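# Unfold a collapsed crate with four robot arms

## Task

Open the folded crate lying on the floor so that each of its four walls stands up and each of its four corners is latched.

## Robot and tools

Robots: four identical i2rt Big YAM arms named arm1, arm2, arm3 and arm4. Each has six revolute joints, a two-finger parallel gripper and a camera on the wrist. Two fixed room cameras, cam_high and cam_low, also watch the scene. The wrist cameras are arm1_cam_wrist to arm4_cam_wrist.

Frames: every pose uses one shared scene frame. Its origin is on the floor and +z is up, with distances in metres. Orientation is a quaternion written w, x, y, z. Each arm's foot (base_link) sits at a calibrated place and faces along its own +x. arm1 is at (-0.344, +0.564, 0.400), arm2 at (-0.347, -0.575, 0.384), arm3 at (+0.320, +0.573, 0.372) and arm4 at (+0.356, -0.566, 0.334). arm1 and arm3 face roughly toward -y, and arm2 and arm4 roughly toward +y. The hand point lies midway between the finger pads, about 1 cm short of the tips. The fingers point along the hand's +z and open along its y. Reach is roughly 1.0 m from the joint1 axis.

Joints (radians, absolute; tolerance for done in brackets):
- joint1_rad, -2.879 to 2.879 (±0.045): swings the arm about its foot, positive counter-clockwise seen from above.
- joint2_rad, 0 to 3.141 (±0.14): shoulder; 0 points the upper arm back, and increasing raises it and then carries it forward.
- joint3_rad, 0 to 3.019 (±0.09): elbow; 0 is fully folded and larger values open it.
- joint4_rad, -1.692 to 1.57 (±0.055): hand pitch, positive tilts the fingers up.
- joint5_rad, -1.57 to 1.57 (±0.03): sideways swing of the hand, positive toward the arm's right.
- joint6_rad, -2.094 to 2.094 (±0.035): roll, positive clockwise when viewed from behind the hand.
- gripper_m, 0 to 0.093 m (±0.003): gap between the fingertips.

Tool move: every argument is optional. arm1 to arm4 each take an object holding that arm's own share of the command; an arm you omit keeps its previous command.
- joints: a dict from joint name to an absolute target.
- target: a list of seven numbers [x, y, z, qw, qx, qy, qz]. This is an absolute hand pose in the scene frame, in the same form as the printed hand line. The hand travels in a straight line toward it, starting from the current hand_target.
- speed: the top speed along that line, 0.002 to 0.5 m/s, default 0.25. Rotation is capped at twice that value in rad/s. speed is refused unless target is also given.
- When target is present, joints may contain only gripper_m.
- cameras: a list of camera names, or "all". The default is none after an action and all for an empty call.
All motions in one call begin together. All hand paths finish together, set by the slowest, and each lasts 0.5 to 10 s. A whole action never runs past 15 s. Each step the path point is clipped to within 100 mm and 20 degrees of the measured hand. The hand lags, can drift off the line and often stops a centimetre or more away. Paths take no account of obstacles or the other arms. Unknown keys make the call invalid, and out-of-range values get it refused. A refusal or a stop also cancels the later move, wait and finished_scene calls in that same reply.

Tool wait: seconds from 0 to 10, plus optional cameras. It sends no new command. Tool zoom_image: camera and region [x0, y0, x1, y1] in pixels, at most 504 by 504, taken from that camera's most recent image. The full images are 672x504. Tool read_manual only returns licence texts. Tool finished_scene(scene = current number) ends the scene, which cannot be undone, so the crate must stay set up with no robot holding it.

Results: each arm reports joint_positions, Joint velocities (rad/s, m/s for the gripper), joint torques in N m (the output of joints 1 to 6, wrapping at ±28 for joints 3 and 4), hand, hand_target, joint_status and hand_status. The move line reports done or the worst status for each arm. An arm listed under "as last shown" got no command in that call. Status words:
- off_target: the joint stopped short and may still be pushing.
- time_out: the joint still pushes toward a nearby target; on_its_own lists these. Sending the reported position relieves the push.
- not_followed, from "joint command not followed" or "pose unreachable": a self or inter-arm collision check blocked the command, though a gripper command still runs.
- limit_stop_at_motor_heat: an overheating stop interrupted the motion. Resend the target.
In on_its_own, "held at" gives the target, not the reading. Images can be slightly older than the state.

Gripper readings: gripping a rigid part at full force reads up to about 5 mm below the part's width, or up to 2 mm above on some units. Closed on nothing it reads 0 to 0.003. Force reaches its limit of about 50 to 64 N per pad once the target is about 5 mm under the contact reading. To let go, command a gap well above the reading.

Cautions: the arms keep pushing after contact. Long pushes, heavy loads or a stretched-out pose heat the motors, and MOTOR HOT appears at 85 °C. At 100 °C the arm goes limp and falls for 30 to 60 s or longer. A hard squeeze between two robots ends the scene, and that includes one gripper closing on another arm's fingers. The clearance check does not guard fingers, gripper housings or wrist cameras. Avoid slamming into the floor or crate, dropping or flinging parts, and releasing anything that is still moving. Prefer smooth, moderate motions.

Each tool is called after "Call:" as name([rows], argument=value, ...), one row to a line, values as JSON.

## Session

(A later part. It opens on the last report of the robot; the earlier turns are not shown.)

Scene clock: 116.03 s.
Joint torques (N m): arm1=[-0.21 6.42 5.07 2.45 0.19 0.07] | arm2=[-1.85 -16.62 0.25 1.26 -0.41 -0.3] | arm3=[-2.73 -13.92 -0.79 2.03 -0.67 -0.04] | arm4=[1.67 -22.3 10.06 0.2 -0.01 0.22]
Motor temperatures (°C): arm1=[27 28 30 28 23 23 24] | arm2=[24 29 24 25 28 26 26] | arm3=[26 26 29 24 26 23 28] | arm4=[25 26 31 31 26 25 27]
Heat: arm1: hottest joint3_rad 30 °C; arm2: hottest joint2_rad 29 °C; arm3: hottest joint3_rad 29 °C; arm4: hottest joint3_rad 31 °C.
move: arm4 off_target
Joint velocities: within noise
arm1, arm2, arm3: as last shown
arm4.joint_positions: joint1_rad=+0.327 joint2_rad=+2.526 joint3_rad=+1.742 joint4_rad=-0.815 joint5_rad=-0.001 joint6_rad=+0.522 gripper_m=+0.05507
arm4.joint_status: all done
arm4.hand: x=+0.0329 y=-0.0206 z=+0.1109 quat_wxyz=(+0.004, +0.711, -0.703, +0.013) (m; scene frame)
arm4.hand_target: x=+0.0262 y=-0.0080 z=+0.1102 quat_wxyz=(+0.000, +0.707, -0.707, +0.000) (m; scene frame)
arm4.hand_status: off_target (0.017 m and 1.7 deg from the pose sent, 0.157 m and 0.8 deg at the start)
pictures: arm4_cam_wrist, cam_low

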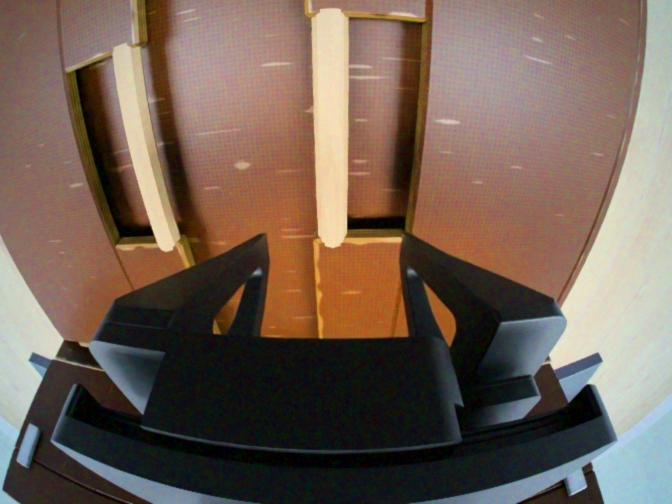

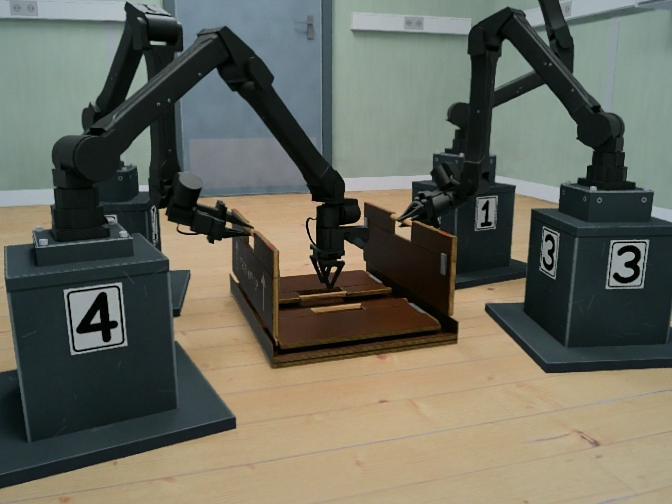

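Call:
move(arm4={"target":[0.024,0.008,0.065,0.0,0.707,-0.707,-0.008],"joints":{"gripper_m":0.055},"speed":0.1}, cameras=["arm4_cam_wrist","cam_low"])

Call:
zoom_image(camera="cam_low", region=[220, 200, 470, 380])

Scene clock: 119.07 s.
Joint torques (N m): arm1=[0.26 6.59 5.18 2.4 0.14 0.09] | arm2=[-1.85 -16.62 0.25 1.26 -0.41 -0.3] | arm3=[-3.66 -14.1 -0.84 2.11 -0.7 -0.08] | arm4=[1.2 -22.24 10.25 0.16 -0.12 0.11]
Motor temperatures (°C): arm1=[27 28 30 28 23 23 24] | arm2=[24 29 24 25 28 26 26] | arm3=[26 26 29 24 26 23 28] | arm4=[25 26 31 31 26 25 27]
Heat: arm1: hottest joint3_rad 30 °C; arm2: hottest joint2_rad 29 °C; arm3: hottest joint3_rad 29 °C; arm4: hottest joint3_rad 31 °C.
move: arm4 off_target
Joint velocities: within noise
arm1.joint_positions: joint1_rad=-0.585 joint2_rad=+0.467 joint3_rad=+1.640 joint4_rad=-1.554 joint5_rad=+0.191 joint6_rad=-0.040 gripper_m=+0.09396
arm1.joint_status: not commanded
arm1.hand: x=-0.4062 y=+0.4986 z=+1.0234 quat_wxyz=(-0.233, -0.706, -0.424, +0.517) (m; scene frame)
arm1.hand_target: x=-0.4048 y=+0.5020 z=+1.0297 quat_wxyz=(-0.238, -0.702, -0.420, +0.523) (m; scene frame)
arm1.hand_status: not commanded
arm2, arm3: as last shown
arm4.joint_positions: joint1_rad=+0.324 joint2_rad=+2.627 joint3_rad=+1.833 joint4_rad=-0.776 joint5_rad=-0.003 joint6_rad=+0.522 gripper_m=+0.05507
arm4.joint_status: all done
arm4.hand: x=+0.0249 y=-0.0037 z=+0.0719 quat_wxyz=(+0.001, +0.710, -0.704, -0.001) (m; scene frame)
arm4.hand_target: x=+0.0237 y=+0.0076 z=+0.0657 quat_wxyz=(+0.000, +0.707, -0.707, -0.009) (m; scene frame)
arm4.hand_status: off_target (0.014 m and 1.0 deg from the pose sent, 0.055 m and 2.5 deg at the start)
pictures: arm4_cam_wrist, cam_low

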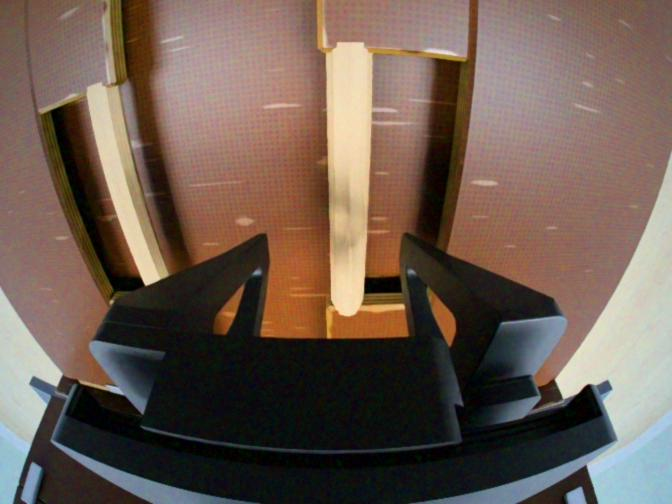

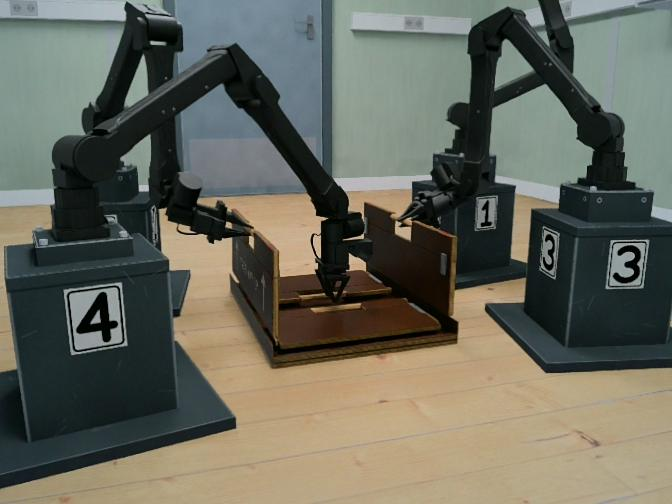

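Scaled by 2.016 from the camera's 672x504 image, which has a finer 960x720 frame.

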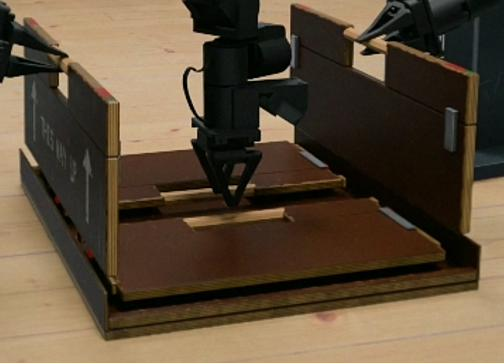

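Call:
move(arm4={"target":[0.030,0.008,0.042,0.0,0.707,-0.707,-0.008],"joints":{"gripper_m":0.055},"speed":0.06}, cameras=["arm4_cam_wrist","cam_low"])

Call:
zoom_image(camera="cam_low", region=[220, 200, 470, 380])

Scene clock: 121.57 s.
Joint torques (N m): arm1=[-0.09 6.65 5.16 2.45 0.18 0.11] | arm2=[-1.9 -16.62 0.25 1.26 -0.41 -0.3] | arm3=[-3.37 -13.8 -0.81 2.14 -0.61 -0.06] | arm4=[0.97 -21.95 10 0.32 -0.11 0.02]
Motor temperatures (°C): arm1=[27 28 30 28 23 23 24] | arm2=[24 29 24 25 28 26 26] | arm3=[26 26 29 24 26 23 28] | arm4=[25 27 31 31 26 25 27]
Heat: arm1: hottest joint3_rad 30 °C; arm2: hottest joint2_rad 29 °C; arm3: hottest joint3_rad 29 °C; arm4: hottest joint3_rad 31 °C.
move: arm4 off_target
Joint velocities: within noise
arm1, arm2, arm3: as last shown
arm4.joint_positions: joint1_rad=+0.315 joint2_rad=+2.665 joint3_rad=+1.845 joint4_rad=-0.752 joint5_rad=-0.003 joint6_rad=+0.522 gripper_m=+0.05507
arm4.joint_status: all done
arm4.hand: x=+0.0316 y=-0.0033 z=+0.0510 quat_wxyz=(+0.001, +0.707, -0.707, +0.000) (m; scene frame)
arm4.hand_target: x=+0.0307 y=+0.0073 z=+0.0423 quat_wxyz=(+0.000, +0.707, -0.707, -0.008) (m; scene frame)
arm4.hand_status: off_target (0.014 m and 0.9 deg from the pose sent, 0.032 m and 1.0 deg at the start)
pictures: arm4_cam_wrist, cam_low

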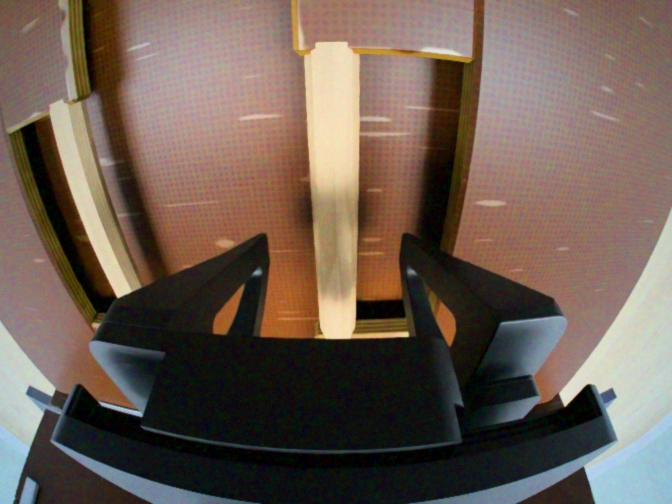

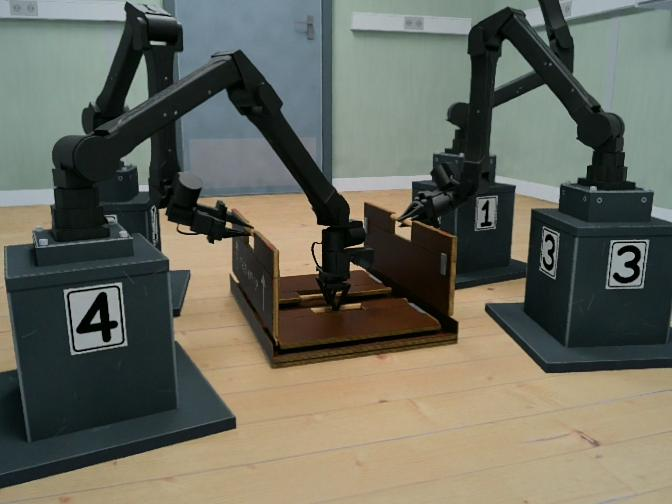

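Scaled by 2.016 from the camera's 672x504 image, which has a finer 960x720 frame.

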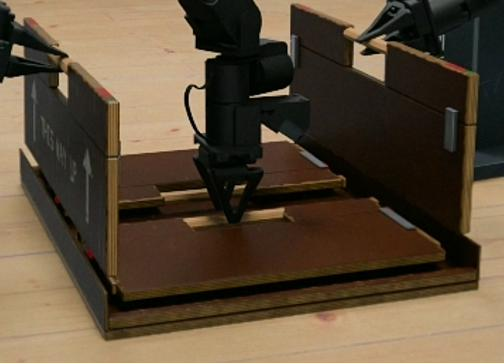

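Go a bit lower and close.

Call:
move(arm4={"target":[0.029,0.008,0.031,0.0,0.707,-0.707,-0.008],"joints":{"gripper_m":0.055},"speed":0.06})

Call:
move(arm4={"joints":{"gripper_m":0.01}}, cameras=["arm4_cam_wrist","cam_low"])

Scene clock: 123.43 s.
Joint torques (N m): arm1=[-0.15 7.12 5.23 2.58 0.18 0.07] | arm2=[-1.85 -16.62 0.25 1.25 -0.42 -0.3] | arm3=[-3.37 -13.68 -0.7 2 -0.68 -0.06] | arm4=[1.32 -21.77 9.99 0.31 -0.1 0.03]
Motor temperatures (°C): arm1=[27 28 30 28 23 23 24] | arm2=[24 29 24 25 28 26 26] | arm3=[26 26 29 24 27 23 28] | arm4=[25 27 31 31 26 25 27]
Heat: arm1: hottest joint3_rad 30 °C; arm2: hottest joint2_rad 29 °C; arm3: hottest joint3_rad 29 °C; arm4: hottest joint3_rad 31 °C.
move: arm4 off_target
Joint velocities: within noise
arm1, arm3: as last shown
arm2.joint_positions: joint1_rad=-0.924 joint2_rad=+2.378 joint3_rad=+0.780 joint4_rad=+0.967 joint5_rad=-0.975 joint6_rad=+1.019 gripper_m=+0.01648
arm2.joint_status: not commanded
arm2.hand: x=-0.0063 y=-0.2197 z=+0.2445 quat_wxyz=(+0.000, +0.007, -0.816, -0.578) (m; scene frame)
arm2.hand_target: x=-0.0057 y=-0.2296 z=+0.2435 quat_wxyz=(-0.004, +0.003, -0.817, -0.576) (m; scene frame)
arm2.hand_status: not commanded
arm4.joint_positions: joint1_rad=+0.315 joint2_rad=+2.688 joint3_rad=+1.863 joint4_rad=-0.746 joint5_rad=-0.003 joint6_rad=+0.522 gripper_m=+0.05507
arm4.joint_status: all done
arm4.hand: x=+0.0308 y=-0.0019 z=+0.0413 quat_wxyz=(+0.001, +0.707, -0.707, -0.001) (m; scene frame)
arm4.hand_target: x=+0.0296 y=+0.0070 z=+0.0308 quat_wxyz=(+0.000, +0.707, -0.707, -0.008) (m; scene frame)
arm4.hand_status: off_target (0.014 m and 0.9 deg from the pose sent, 0.023 m and 0.9 deg at the start)
pictures: none

Scene clock: 124.07 s.
Joint torques (N m): arm1=[0.62 7.06 5.27 2.47 0.18 0.08] | arm2=[-1.79 -16.56 0.27 1.26 -0.41 -0.3] | arm3=[-3.31 -14.04 -0.76 2.14 -0.64 -0.03] | arm4=[1.32 -21.71 10 0.29 -0.13 0.05]
Motor temperatures (°C): arm1=[27 28 30 28 23 23 24] | arm2=[24 29 24 25 28 26 26] | arm3=[26 26 29 24 27 23 28] | arm4=[25 27 31 31 26 25 27]
Heat: arm1: hottest joint3_rad 30 °C; arm2: hottest joint2_rad 29 °C; arm3: hottest joint3_rad 29 °C; arm4: hottest joint3_rad 31 °C.
move: arm4 off_target
Joint velocities: within noise
arm1, arm2, arm3: as last shown
arm4.joint_positions: joint1_rad=+0.315 joint2_rad=+2.688 joint3_rad=+1.863 joint4_rad=-0.746 joint5_rad=+0.007 joint6_rad=+0.522 gripper_m=+0.01638
arm4.joint_status: gripper_m off_target (ended at +0.01642, target +0.01000)
arm4.hand: x=+0.0321 y=-0.0011 z=+0.0413 quat_wxyz=(-0.003, +0.707, -0.707, +0.001) (m; scene frame)
arm4.hand_target: x=+0.0305 y=+0.0072 z=+0.0306 quat_wxyz=(-0.004, +0.707, -0.707, -0.006) (m; scene frame)
arm4.hand_status: not commanded
pictures: arm4_cam_wrist, cam_low

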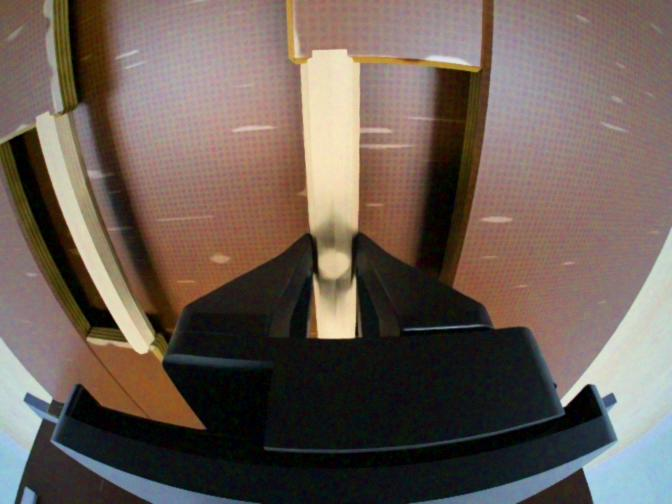

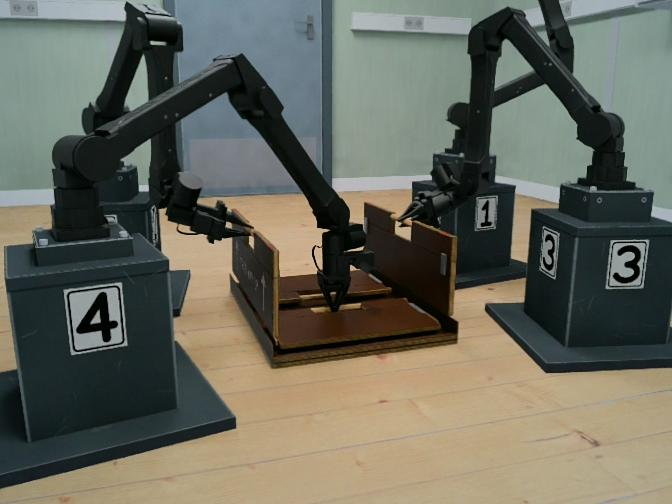

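Call:
move(arm4={"target":[0.044,0.008,0.112,0.074,0.703,-0.703,-0.074],"speed":0.1})

Call:
move(arm4={"target":[0.081,0.008,0.176,0.153,0.690,-0.690,-0.153],"speed":0.1}, cameras=["arm4_cam_wrist","cam_low","cam_high"])

Scene clock: 128.00 s.
Joint torques (N m): arm1=[0.09 6.59 5.2 2.43 0.14 0.08] | arm2=[-1.85 -16.62 0.25 1.26 -0.41 -0.3] | arm3=[-3.25 -13.57 -0.59 2.09 -0.66 -0.05] | arm4=[0.62 -26.4 6.3 -0.12 -0.2 0.01]
Motor temperatures (°C): arm1=[27 28 30 28 23 23 24] | arm2=[24 29 24 25 28 26 26] | arm3=[26 26 28 24 27 23 28] | arm4=[25 28 31 31 26 25 27]
Heat: arm1: hottest joint3_rad 30 °C; arm2: hottest joint2_rad 29 °C; arm3: hottest joint3_rad 28 °C; arm4: hottest joint3_rad 31 °C.
move: arm4 off_target
Joint velocities: within noise
arm1, arm2, arm3: as last shown
arm4.joint_positions: joint1_rad=+0.252 joint2_rad=+2.549 joint3_rad=+1.708 joint4_rad=-0.652 joint5_rad=-0.190 joint6_rad=+0.464 gripper_m=+0.01637
arm4.joint_status: not commanded
arm4.hand: x=+0.0394 y=+0.0001 z=+0.0917 quat_wxyz=(+0.077, +0.704, -0.702, -0.067) (m; scene frame)
arm4.hand_target: x=+0.0411 y=+0.0092 z=+0.1112 quat_wxyz=(+0.073, +0.704, -0.702, -0.078) (m; scene frame)
arm4.hand_status: off_target (0.022 m and 0.9 deg from the pose sent, 0.072 m and 12.3 deg at the start)
pictures: none

Scene clock: 129.70 s.
Joint torques (N m): arm1=[-0.32 6.71 4.97 2.51 0.16 0.08] | arm2=[-1.08 -16.56 0.21 1.24 -0.15 -0.25] | arm3=[-3.37 -13.39 -0.8 2.07 -0.65 -0.07] | arm4=[0.67 -25.99 5.74 -0.68 -0.19 -0.06]
Motor temperatures (°C): arm1=[27 28 30 28 23 23 24] | arm2=[24 29 24 25 28 26 26] | arm3=[26 26 28 24 27 23 28] | arm4=[25 28 31 31 26 25 27]
Heat: arm1: hottest joint3_rad 30 °C; arm2: hottest joint2_rad 29 °C; arm3: hottest joint3_rad 28 °C; arm4: hottest joint3_rad 31 °C.
move: arm4 off_target
Joint velocities: within noise
arm1: as last shown
arm2.joint_positions: joint1_rad=-0.931 joint2_rad=+2.378 joint3_rad=+0.775 joint4_rad=+0.967 joint5_rad=-0.981 joint6_rad=+1.016 gripper_m=+0.01645
arm2.joint_status: not commanded
arm2.hand: x=-0.0064 y=-0.2232 z=+0.2444 quat_wxyz=(+0.001, +0.006, -0.815, -0.579) (m; scene frame)
arm2.hand_target: x=-0.0080 y=-0.2303 z=+0.2429 quat_wxyz=(-0.001, +0.002, -0.818, -0.575) (m; scene frame)
arm2.hand_status: not commanded
arm3.joint_positions: joint1_rad=-0.808 joint2_rad=+2.317 joint3_rad=+0.794 joint4_rad=+0.928 joint5_rad=-0.945 joint6_rad=+1.030 gripper_m=+0.01639
arm3.joint_status: not commanded
arm3.hand: x=-0.0271 y=+0.1971 z=+0.2527 quat_wxyz=(-0.579, -0.815, -0.018, +0.008) (m; scene frame)
arm3.hand_target: x=-0.0246 y=+0.2150 z=+0.2442 quat_wxyz=(-0.576, -0.818, -0.001, +0.002) (m; scene frame)
arm3.hand_status: not commanded
arm4.joint_positions: joint1_rad=+0.152 joint2_rad=+2.398 joint3_rad=+1.550 joint4_rad=-0.574 joint5_rad=-0.421 joint6_rad=+0.383 gripper_m=+0.01640
arm4.joint_status: not commanded
arm4.hand: x=+0.0664 y=+0.0021 z=+0.1546 quat_wxyz=(+0.162, +0.693, -0.686, -0.151) (m; scene frame)
arm4.hand_target: x=+0.0746 y=+0.0072 z=+0.1764 quat_wxyz=(+0.156, +0.692, -0.687, -0.156) (m; scene frame)
arm4.hand_status: off_target (0.027 m and 1.1 deg from the pose sent, 0.094 m and 13.3 deg at the start)
pictures: arm4_cam_wrist, cam_high, cam_low

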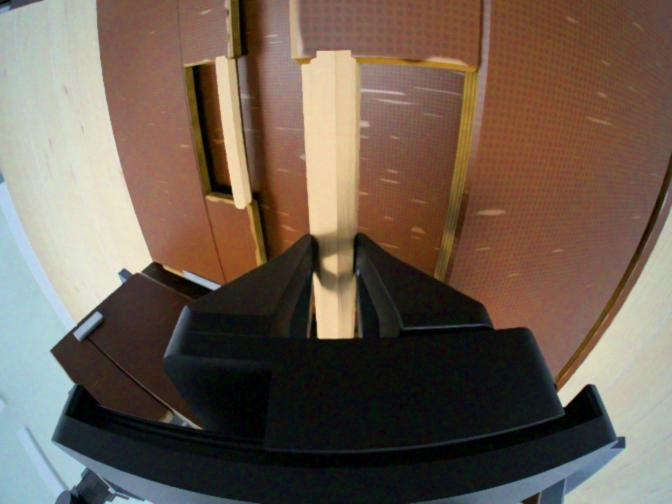

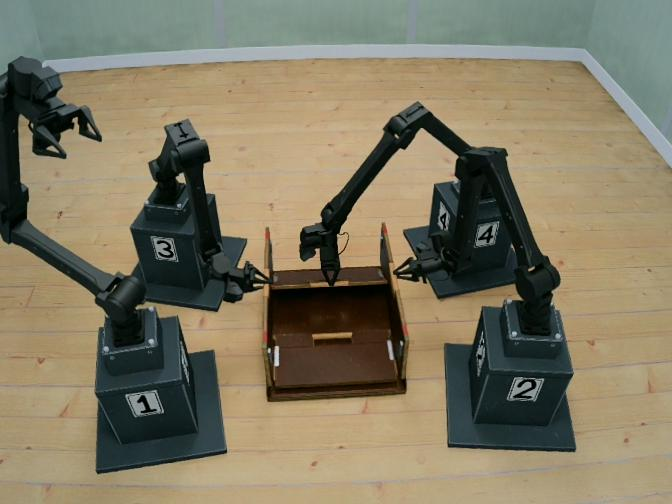

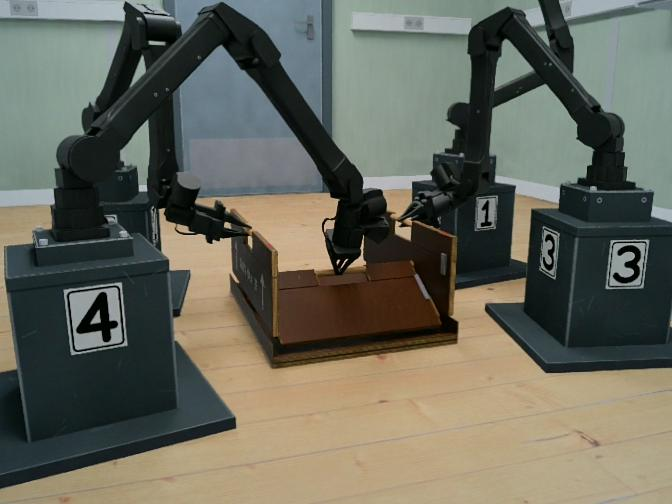

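Call:
move(arm4={"target":[0.140,0.008,0.230,0.230,0.669,-0.669,-0.230],"speed":0.1}, cameras=["cam_low"])

Call:
move(arm4={"target":[0.195,0.008,0.255,0.288,0.646,-0.646,-0.288],"speed":0.1}, cameras=["arm4_cam_wrist","cam_low","cam_high"])

Scene clock: 133.07 s.
Joint torques (N m): arm1=[-0.21 6.77 5.24 2.54 0.15 0.08] | arm2=[-0.91 -16.56 0.21 1.25 -0.15 -0.24] | arm3=[-3.31 -13.8 -0.72 2.11 -0.65 -0.09] | arm4=[-0.21 -23.65 6.23 -0.72 -0.25 -0.09]
Motor temperatures (°C): arm1=[27 28 30 28 23 23 24] | arm2=[24 29 24 25 28 26 26] | arm3=[26 26 28 24 27 23 28] | arm4=[25 28 31 31 26 25 27]
Heat: arm1: hottest joint3_rad 30 °C; arm2: hottest joint2_rad 29 °C; arm3: hottest joint3_rad 28 °C; arm4: hottest joint3_rad 31 °C.
move: arm4 off_target
Joint velocities: within noise
arm1, arm3: as last shown
arm2.joint_positions: joint1_rad=-0.933 joint2_rad=+2.378 joint3_rad=+0.774 joint4_rad=+0.967 joint5_rad=-0.983 joint6_rad=+1.015 gripper_m=+0.01645
arm2.joint_status: not commanded
arm2.hand: x=-0.0067 y=-0.2240 z=+0.2444 quat_wxyz=(+0.001, +0.006, -0.815, -0.579) (m; scene frame)
arm2.hand_target: x=-0.0090 y=-0.2305 z=+0.2428 quat_wxyz=(+0.000, +0.002, -0.818, -0.575) (m; scene frame)
arm2.hand_status: not commanded
arm4.joint_positions: joint1_rad=+0.008 joint2_rad=+2.277 joint3_rad=+1.445 joint4_rad=-0.595 joint5_rad=-0.647 joint6_rad=+0.249 gripper_m=+0.01604
arm4.joint_status: not commanded
arm4.hand: x=+0.1240 y=+0.0040 z=+0.2158 quat_wxyz=(+0.234, +0.674, -0.664, -0.224) (m; scene frame)
arm4.hand_target: x=+0.1395 y=+0.0076 z=+0.2289 quat_wxyz=(+0.228, +0.669, -0.670, -0.226) (m; scene frame)
arm4.hand_status: off_target (0.022 m and 1.1 deg from the pose sent, 0.106 m and 12.5 deg at the start)
pictures: cam_low

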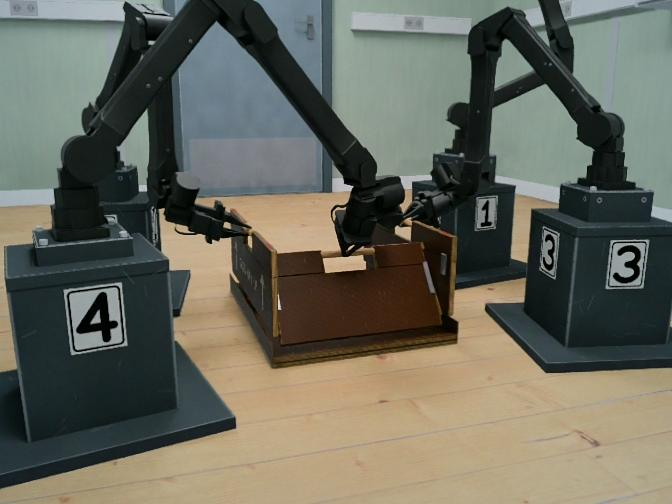

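Scene clock: 134.63 s.
Joint torques (N m): arm1=[0.09 6.77 5.22 2.45 0.22 0.05] | arm2=[-0.85 -16.56 0.23 1.25 -0.15 -0.24] | arm3=[-2.96 -13.8 -0.65 2.21 -0.65 -0.04] | arm4=[-0.38 -23.18 6.53 -1.02 -0.25 -0.12]
Motor temperatures (°C): arm1=[27 28 30 28 23 23 24] | arm2=[24 29 24 25 28 26 26] | arm3=[26 26 28 24 27 23 28] | arm4=[25 28 31 31 26 25 27]
Heat: arm1: hottest joint3_rad 30 °C; arm2: hottest joint2_rad 29 °C; arm3: hottest joint3_rad 28 °C; arm4: hottest joint3_rad 31 °C.
move: arm4 off_target
Joint velocities: within noise
arm1, arm3: as last shown
arm2.joint_positions: joint1_rad=-0.934 joint2_rad=+2.378 joint3_rad=+0.774 joint4_rad=+0.967 joint5_rad=-0.984 joint6_rad=+1.015 gripper_m=+0.01643
arm2.joint_status: not commanded
arm2.hand: x=-0.0064 y=-0.2245 z=+0.2445 quat_wxyz=(+0.001, +0.006, -0.815, -0.579) (m; scene frame)
arm2.hand_target: x=-0.0089 y=-0.2308 z=+0.2430 quat_wxyz=(+0.000, +0.002, -0.818, -0.576) (m; scene frame)
arm2.hand_status: not commanded
arm4.joint_positions: joint1_rad=-0.124 joint2_rad=+2.262 joint3_rad=+1.426 joint4_rad=-0.664 joint5_rad=-0.855 joint6_rad=+0.099 gripper_m=+0.01591
arm4.joint_status: not commanded
arm4.hand: x=+0.1764 y=+0.0057 z=+0.2426 quat_wxyz=(+0.298, +0.649, -0.637, -0.290) (m; scene frame)
arm4.hand_target: x=+0.1934 y=+0.0098 z=+0.2556 quat_wxyz=(+0.289, +0.645, -0.644, -0.293) (m; scene frame)
arm4.hand_status: off_target (0.022 m and 1.6 deg from the pose sent, 0.081 m and 10.3 deg at the start)
pictures: arm4_cam_wrist, cam_high, cam_low

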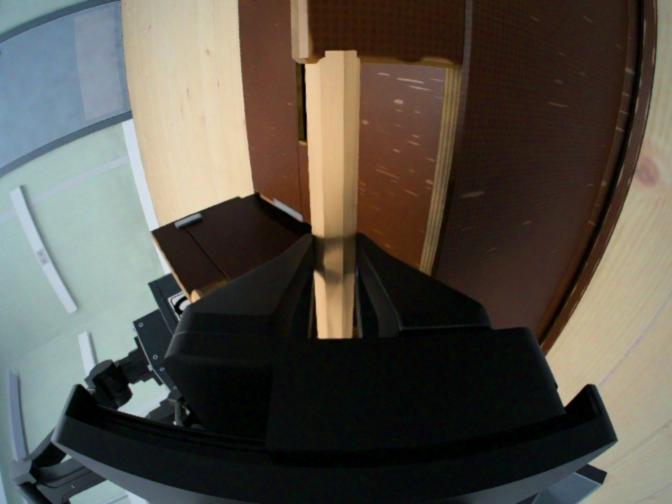

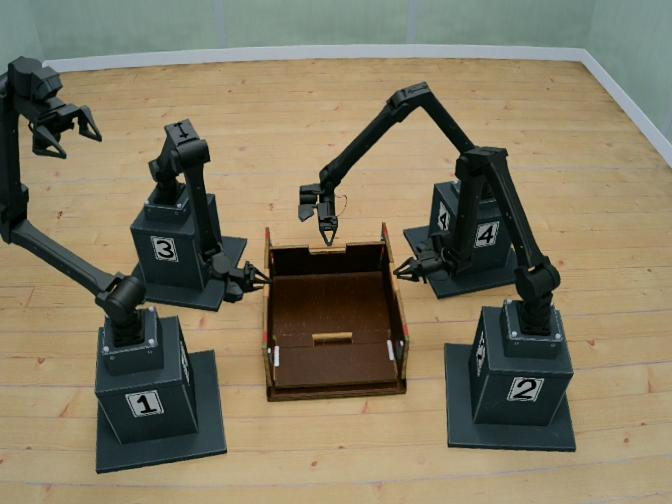

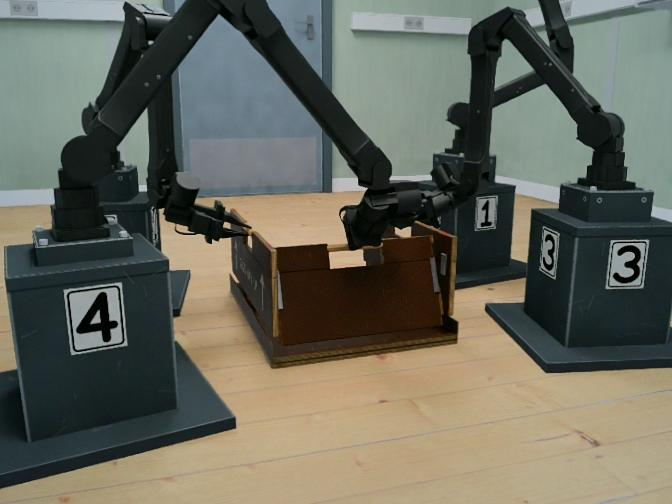

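Call:
move(arm4={"target":[0.245,0.008,0.260,0.327,0.627,-0.627,-0.327],"speed":0.08}, cameras=["cam_low"])

Call:
move(arm4={"target":[0.275,0.008,0.258,0.327,0.627,-0.627,-0.327],"speed":0.06}, cameras=["arm4_cam_wrist","cam_low","cam_high"])

Call:
zoom_image(camera="cam_low", region=[220, 190, 470, 380])

Call:
zoom_image(camera="cam_high", region=[250, 210, 430, 410])

Scene clock: 137.93 s.
Joint torques (N m): arm1=[0.09 6.89 5.15 2.4 0.17 0.08] | arm2=[-0.79 -16.56 0.21 1.26 -0.15 -0.24] | arm3=[-3.14 -13.68 -0.69 2.15 -0.68 -0.08] | arm4=[-1.38 -21.13 7.73 -2.33 -0.52 -0.34]
Motor temperatures (°C): arm1=[27 28 30 28 23 23 24] | arm2=[24 29 24 25 28 26 26] | arm3=[26 26 28 24 27 23 28] | arm4=[25 29 30 31 26 25 27]
Heat: arm1: hottest joint3_rad 30 °C; arm2: hottest joint2_rad 29 °C; arm3: hottest joint3_rad 28 °C; arm4: hottest joint4_rad 31 °C.
move: arm4 off_target
Joint velocities: within noise
arm1.joint_positions: joint1_rad=-0.585 joint2_rad=+0.467 joint3_rad=+1.640 joint4_rad=-1.554 joint5_rad=+0.191 joint6_rad=-0.040 gripper_m=+0.09396
arm1.joint_status: not commanded
arm1.hand: x=-0.4062 y=+0.4986 z=+1.0234 quat_wxyz=(-0.233, -0.706, -0.424, +0.517) (m; scene frame)
arm1.hand_target: x=-0.4048 y=+0.5020 z=+1.0297 quat_wxyz=(-0.238, -0.702, -0.420, +0.523) (m; scene frame)
arm1.hand_status: not commanded
arm2, arm3: as last shown
arm2.hand_target: x=-0.0090 y=-0.2307 z=+0.2430 quat_wxyz=(+0.000, +0.002, -0.818, -0.576) (m; scene frame)
arm4.joint_positions: joint1_rad=-0.220 joint2_rad=+2.274 joint3_rad=+1.446 joint4_rad=-0.779 joint5_rad=-0.955 joint6_rad=-0.051 gripper_m=+0.01578
arm4.joint_status: not commanded
arm4.hand: x=+0.2216 y=+0.0060 z=+0.2542 quat_wxyz=(+0.326, +0.634, -0.622, -0.324) (m; scene frame)
arm4.hand_target: x=+0.2449 y=+0.0079 z=+0.2586 quat_wxyz=(+0.326, +0.625, -0.631, -0.324) (m; scene frame)
arm4.hand_status: off_target (0.024 m and 1.1 deg from the pose sent, 0.071 m and 6.0 deg at the start)
pictures: cam_low

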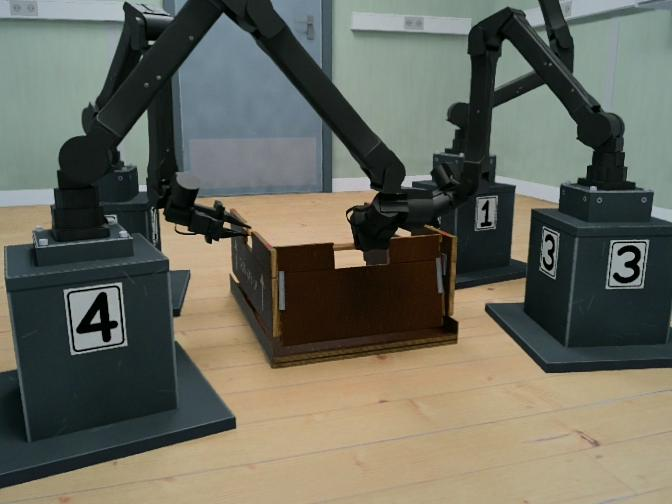

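Scene clock: 139.20 s.
Joint torques (N m): arm1=[-0.32 6.95 5.19 2.44 0.21 0.12] | arm2=[-0.85 -16.62 0.2 1.25 -0.15 -0.21] | arm3=[-3.72 -13.51 -0.73 2.13 -0.64 -0.06] | arm4=[-0.38 -20.54 8.13 -2.19 -0.25 -0.31]
Motor temperatures (°C): arm1=[27 28 30 28 23 23 24] | arm2=[24 29 24 25 28 26 26] | arm3=[26 26 28 24 27 23 28] | arm4=[25 29 30 31 26 25 27]
Heat: arm1: hottest joint3_rad 30 °C; arm2: hottest joint2_rad 29 °C; arm3: hottest joint3_rad 28 °C; arm4: hottest joint4_rad 31 °C.
move: arm4 off_target
Joint velocities: within noise
arm1, arm3: as last shown
arm2.joint_positions: joint1_rad=-0.939 joint2_rad=+2.378 joint3_rad=+0.772 joint4_rad=+0.967 joint5_rad=-0.989 joint6_rad=+1.012 gripper_m=+0.01643
arm2.joint_status: not commanded
arm2.hand: x=-0.0062 y=-0.2263 z=+0.2447 quat_wxyz=(+0.001, +0.006, -0.815, -0.580) (m; scene frame)
arm2.hand_target: x=-0.0088 y=-0.2324 z=+0.2432 quat_wxyz=(+0.001, +0.001, -0.817, -0.577) (m; scene frame)
arm2.hand_status: not commanded
arm4.joint_positions: joint1_rad=-0.285 joint2_rad=+2.286 joint3_rad=+1.474 joint4_rad=-0.876 joint5_rad=-0.966 joint6_rad=-0.154 gripper_m=+0.01538
arm4.joint_status: not commanded
arm4.hand: x=+0.2571 y=+0.0069 z=+0.2572 quat_wxyz=(+0.329, +0.630, -0.621, -0.331) (m; scene frame)
arm4.hand_target: x=+0.2742 y=+0.0078 z=+0.2578 quat_wxyz=(+0.328, +0.626, -0.627, -0.328) (m; scene frame)
arm4.hand_status: off_target (0.018 m and 1.0 deg from the pose sent, 0.054 m and 1.1 deg at the start)
pictures: arm4_cam_wrist, cam_high, cam_low

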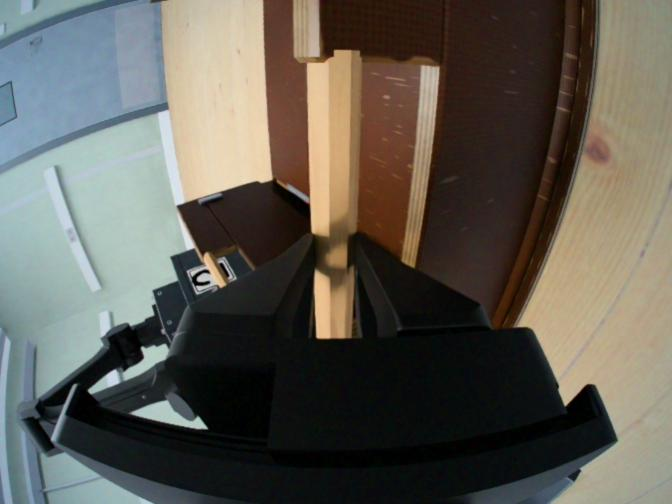

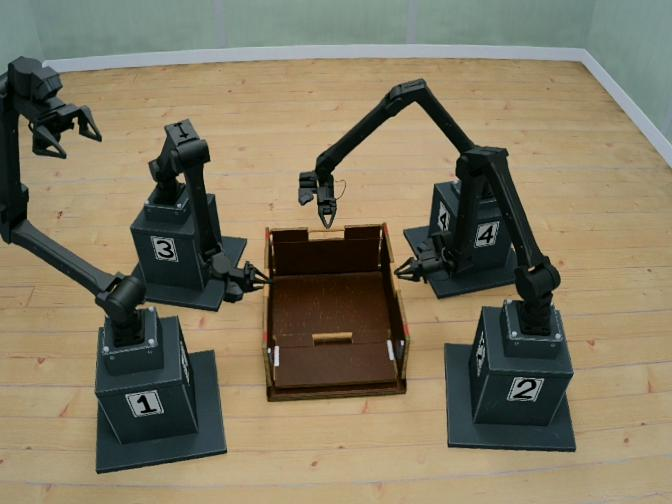

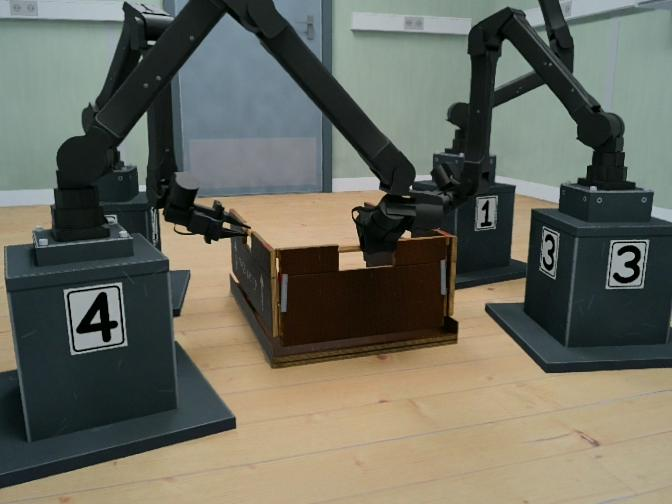

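Scaled by 2.016 from the camera's 672x504 image, which has a finer 960x720 frame.

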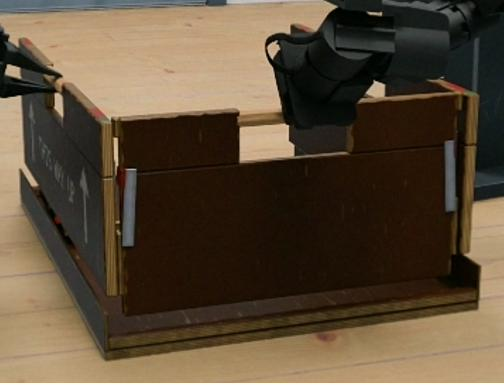

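Scaled by 2.520 from the camera's 672x504 image, which has a finer 960x720 frame.

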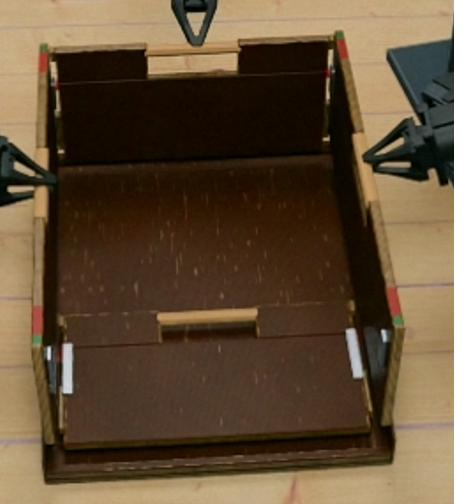

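Call:
move(arm4={"target":[0.30,0.008,0.256,0.327,0.627,-0.627,-0.327],"speed":0.06}, cameras=["arm4_cam_wrist","cam_low","cam_high"])

Call:
zoom_image(camera="cam_low", region=[220, 190, 470, 380])

Call:
zoom_image(camera="cam_high", region=[255, 210, 405, 290])

Scene clock: 141.97 s.
Joint torques (N m): arm1=[-0.32 6.53 5.07 2.61 0.18 0.13] | arm2=[-0.85 -16.56 0.21 1.24 -0.15 -0.21] | arm3=[-2.96 -14.21 -0.69 2.15 -0.58 -0.05] | arm4=[-2.9 -21.01 7.92 -2.41 -0.05 -0.44]
Motor temperatures (°C): arm1=[27 28 30 28 23 23 24] | arm2=[24 29 24 25 28 26 26] | arm3=[26 26 28 24 27 23 28] | arm4=[25 29 30 30 26 25 27]
Heat: arm1: hottest joint3_rad 30 °C; arm2: hottest joint2_rad 29 °C; arm3: hottest joint3_rad 28 °C; arm4: hottest joint3_rad 30 °C.
move: arm4 off_target
Joint velocities: within noise
arm1: as last shown
arm2.joint_positions: joint1_rad=-0.934 joint2_rad=+2.378 joint3_rad=+0.772 joint4_rad=+0.967 joint5_rad=-0.983 joint6_rad=+1.012 gripper_m=+0.01641
arm2.joint_status: not commanded
arm2.hand: x=-0.0069 y=-0.2249 z=+0.2442 quat_wxyz=(+0.000, +0.006, -0.816, -0.579) (m; scene frame)
arm2.hand_target: x=-0.0096 y=-0.2312 z=+0.2424 quat_wxyz=(+0.000, +0.001, -0.818, -0.575) (m; scene frame)
arm2.hand_status: not commanded
arm3.joint_positions: joint1_rad=-0.808 joint2_rad=+2.317 joint3_rad=+0.792 joint4_rad=+0.928 joint5_rad=-0.946 joint6_rad=+1.030 gripper_m=+0.01638
arm3.joint_status: not commanded
arm3.hand: x=-0.0262 y=+0.1975 z=+0.2525 quat_wxyz=(-0.579, -0.815, -0.018, +0.007) (m; scene frame)
arm3.hand_target: x=-0.0241 y=+0.2153 z=+0.2441 quat_wxyz=(-0.575, -0.818, -0.001, +0.002) (m; scene frame)
arm3.hand_status: not commanded
arm4.joint_positions: joint1_rad=-0.294 joint2_rad=+2.302 joint3_rad=+1.503 joint4_rad=-0.937 joint5_rad=-0.971 joint6_rad=-0.209 gripper_m=+0.01524
arm4.joint_status: not commanded
arm4.hand: x=+0.2619 y=+0.0072 z=+0.2580 quat_wxyz=(+0.335, +0.635, -0.613, -0.330) (m; scene frame)
arm4.hand_target: x=+0.2976 y=+0.0082 z=+0.2579 quat_wxyz=(+0.328, +0.625, -0.626, -0.331) (m; scene frame)
arm4.hand_status: off_target (0.038 m and 2.1 deg from the pose sent, 0.043 m and 1.0 deg at the start)
pictures: arm4_cam_wrist, cam_high, cam_low

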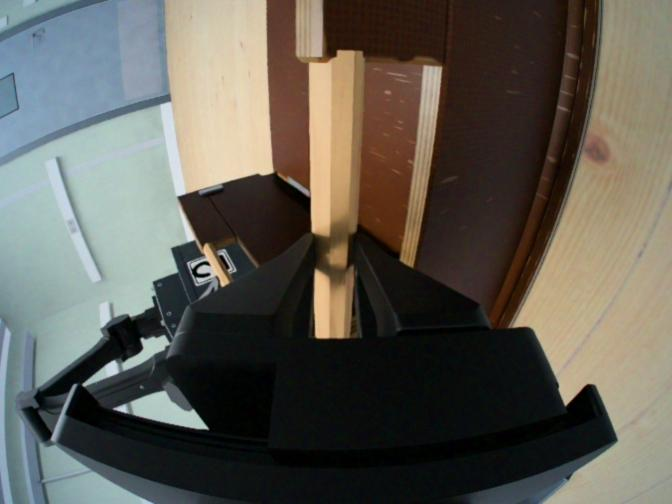

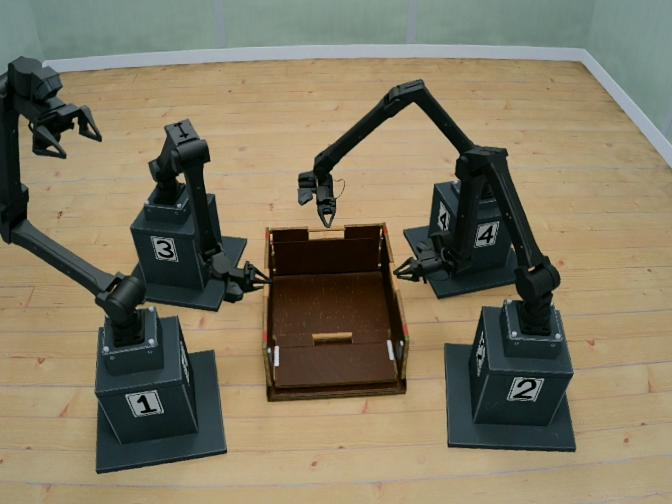

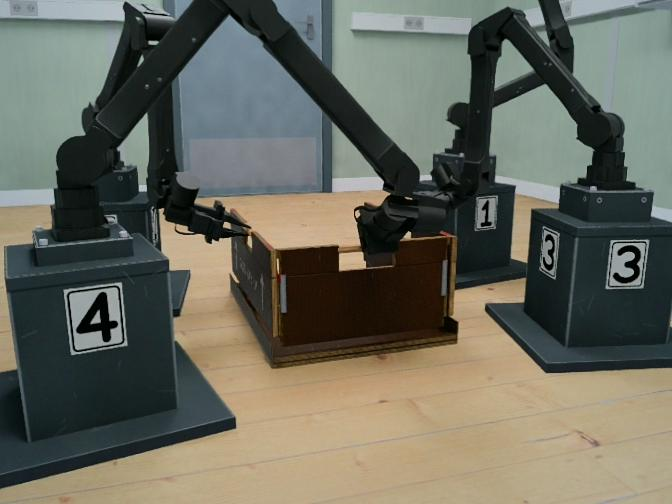

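Scaled by 2.016 from the camera's 672x504 image, which has a finer 960x720 frame.

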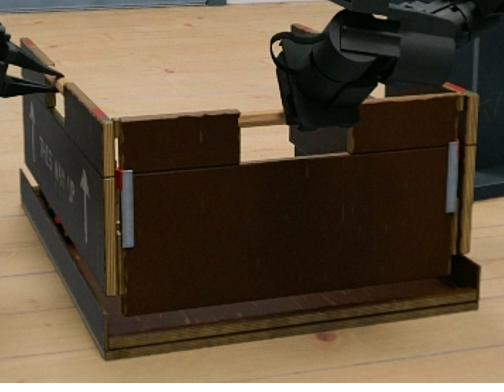

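Scaled by 3.360 from the camera's 672x504 image, which has a finer 960x720 frame.

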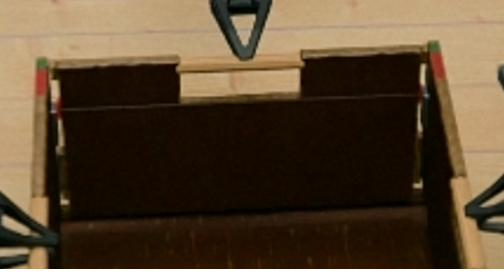

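Call:
zoom_image(camera="cam_low", region=[255, 230, 305, 290])

Call:
zoom_image(camera="cam_low", region=[420, 220, 470, 280])

Call:
zoom_image(camera="cam_high", region=[258, 215, 298, 255])

Call:
zoom_image(camera="cam_high", region=[365, 215, 405, 255])

Scaled by 8.400 from the camera's 672x504 image, which has a finer 960x720 frame.

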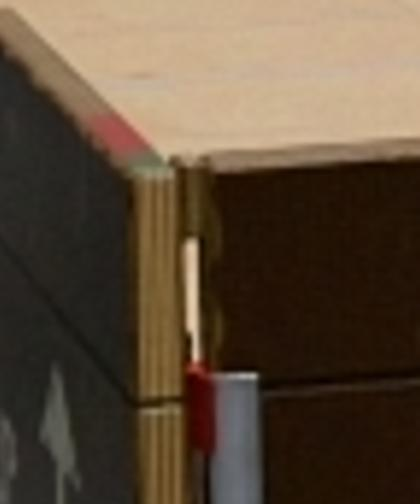

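Scaled by 8.400 from the camera's 672x504 image, which has a finer 960x720 frame.

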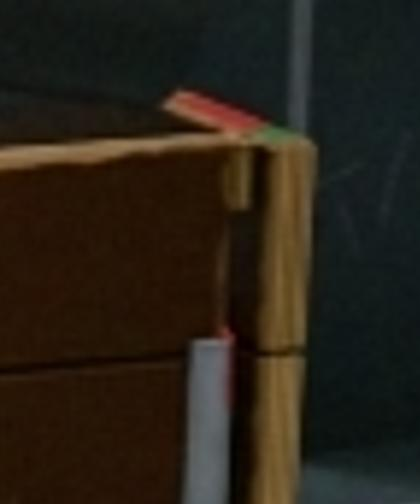

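Scaled by 12.600 from the camera's 672x504 image, which has a finer 960x720 frame.

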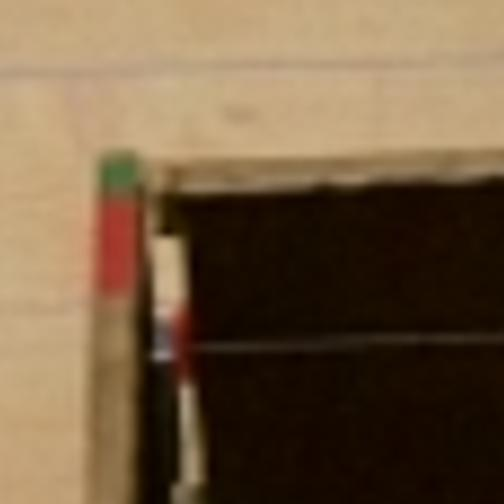

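Scaled by 12.600 from the camera's 672x504 image, which has a finer 960x720 frame.

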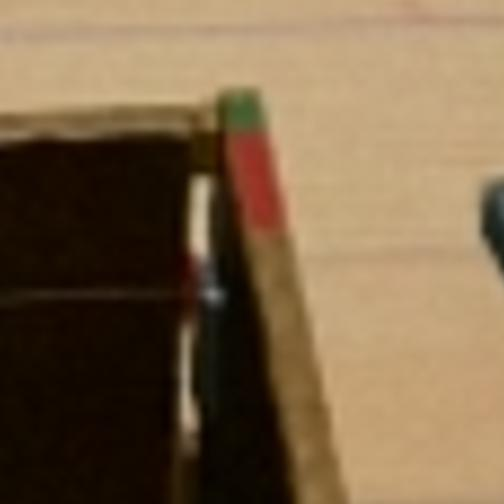

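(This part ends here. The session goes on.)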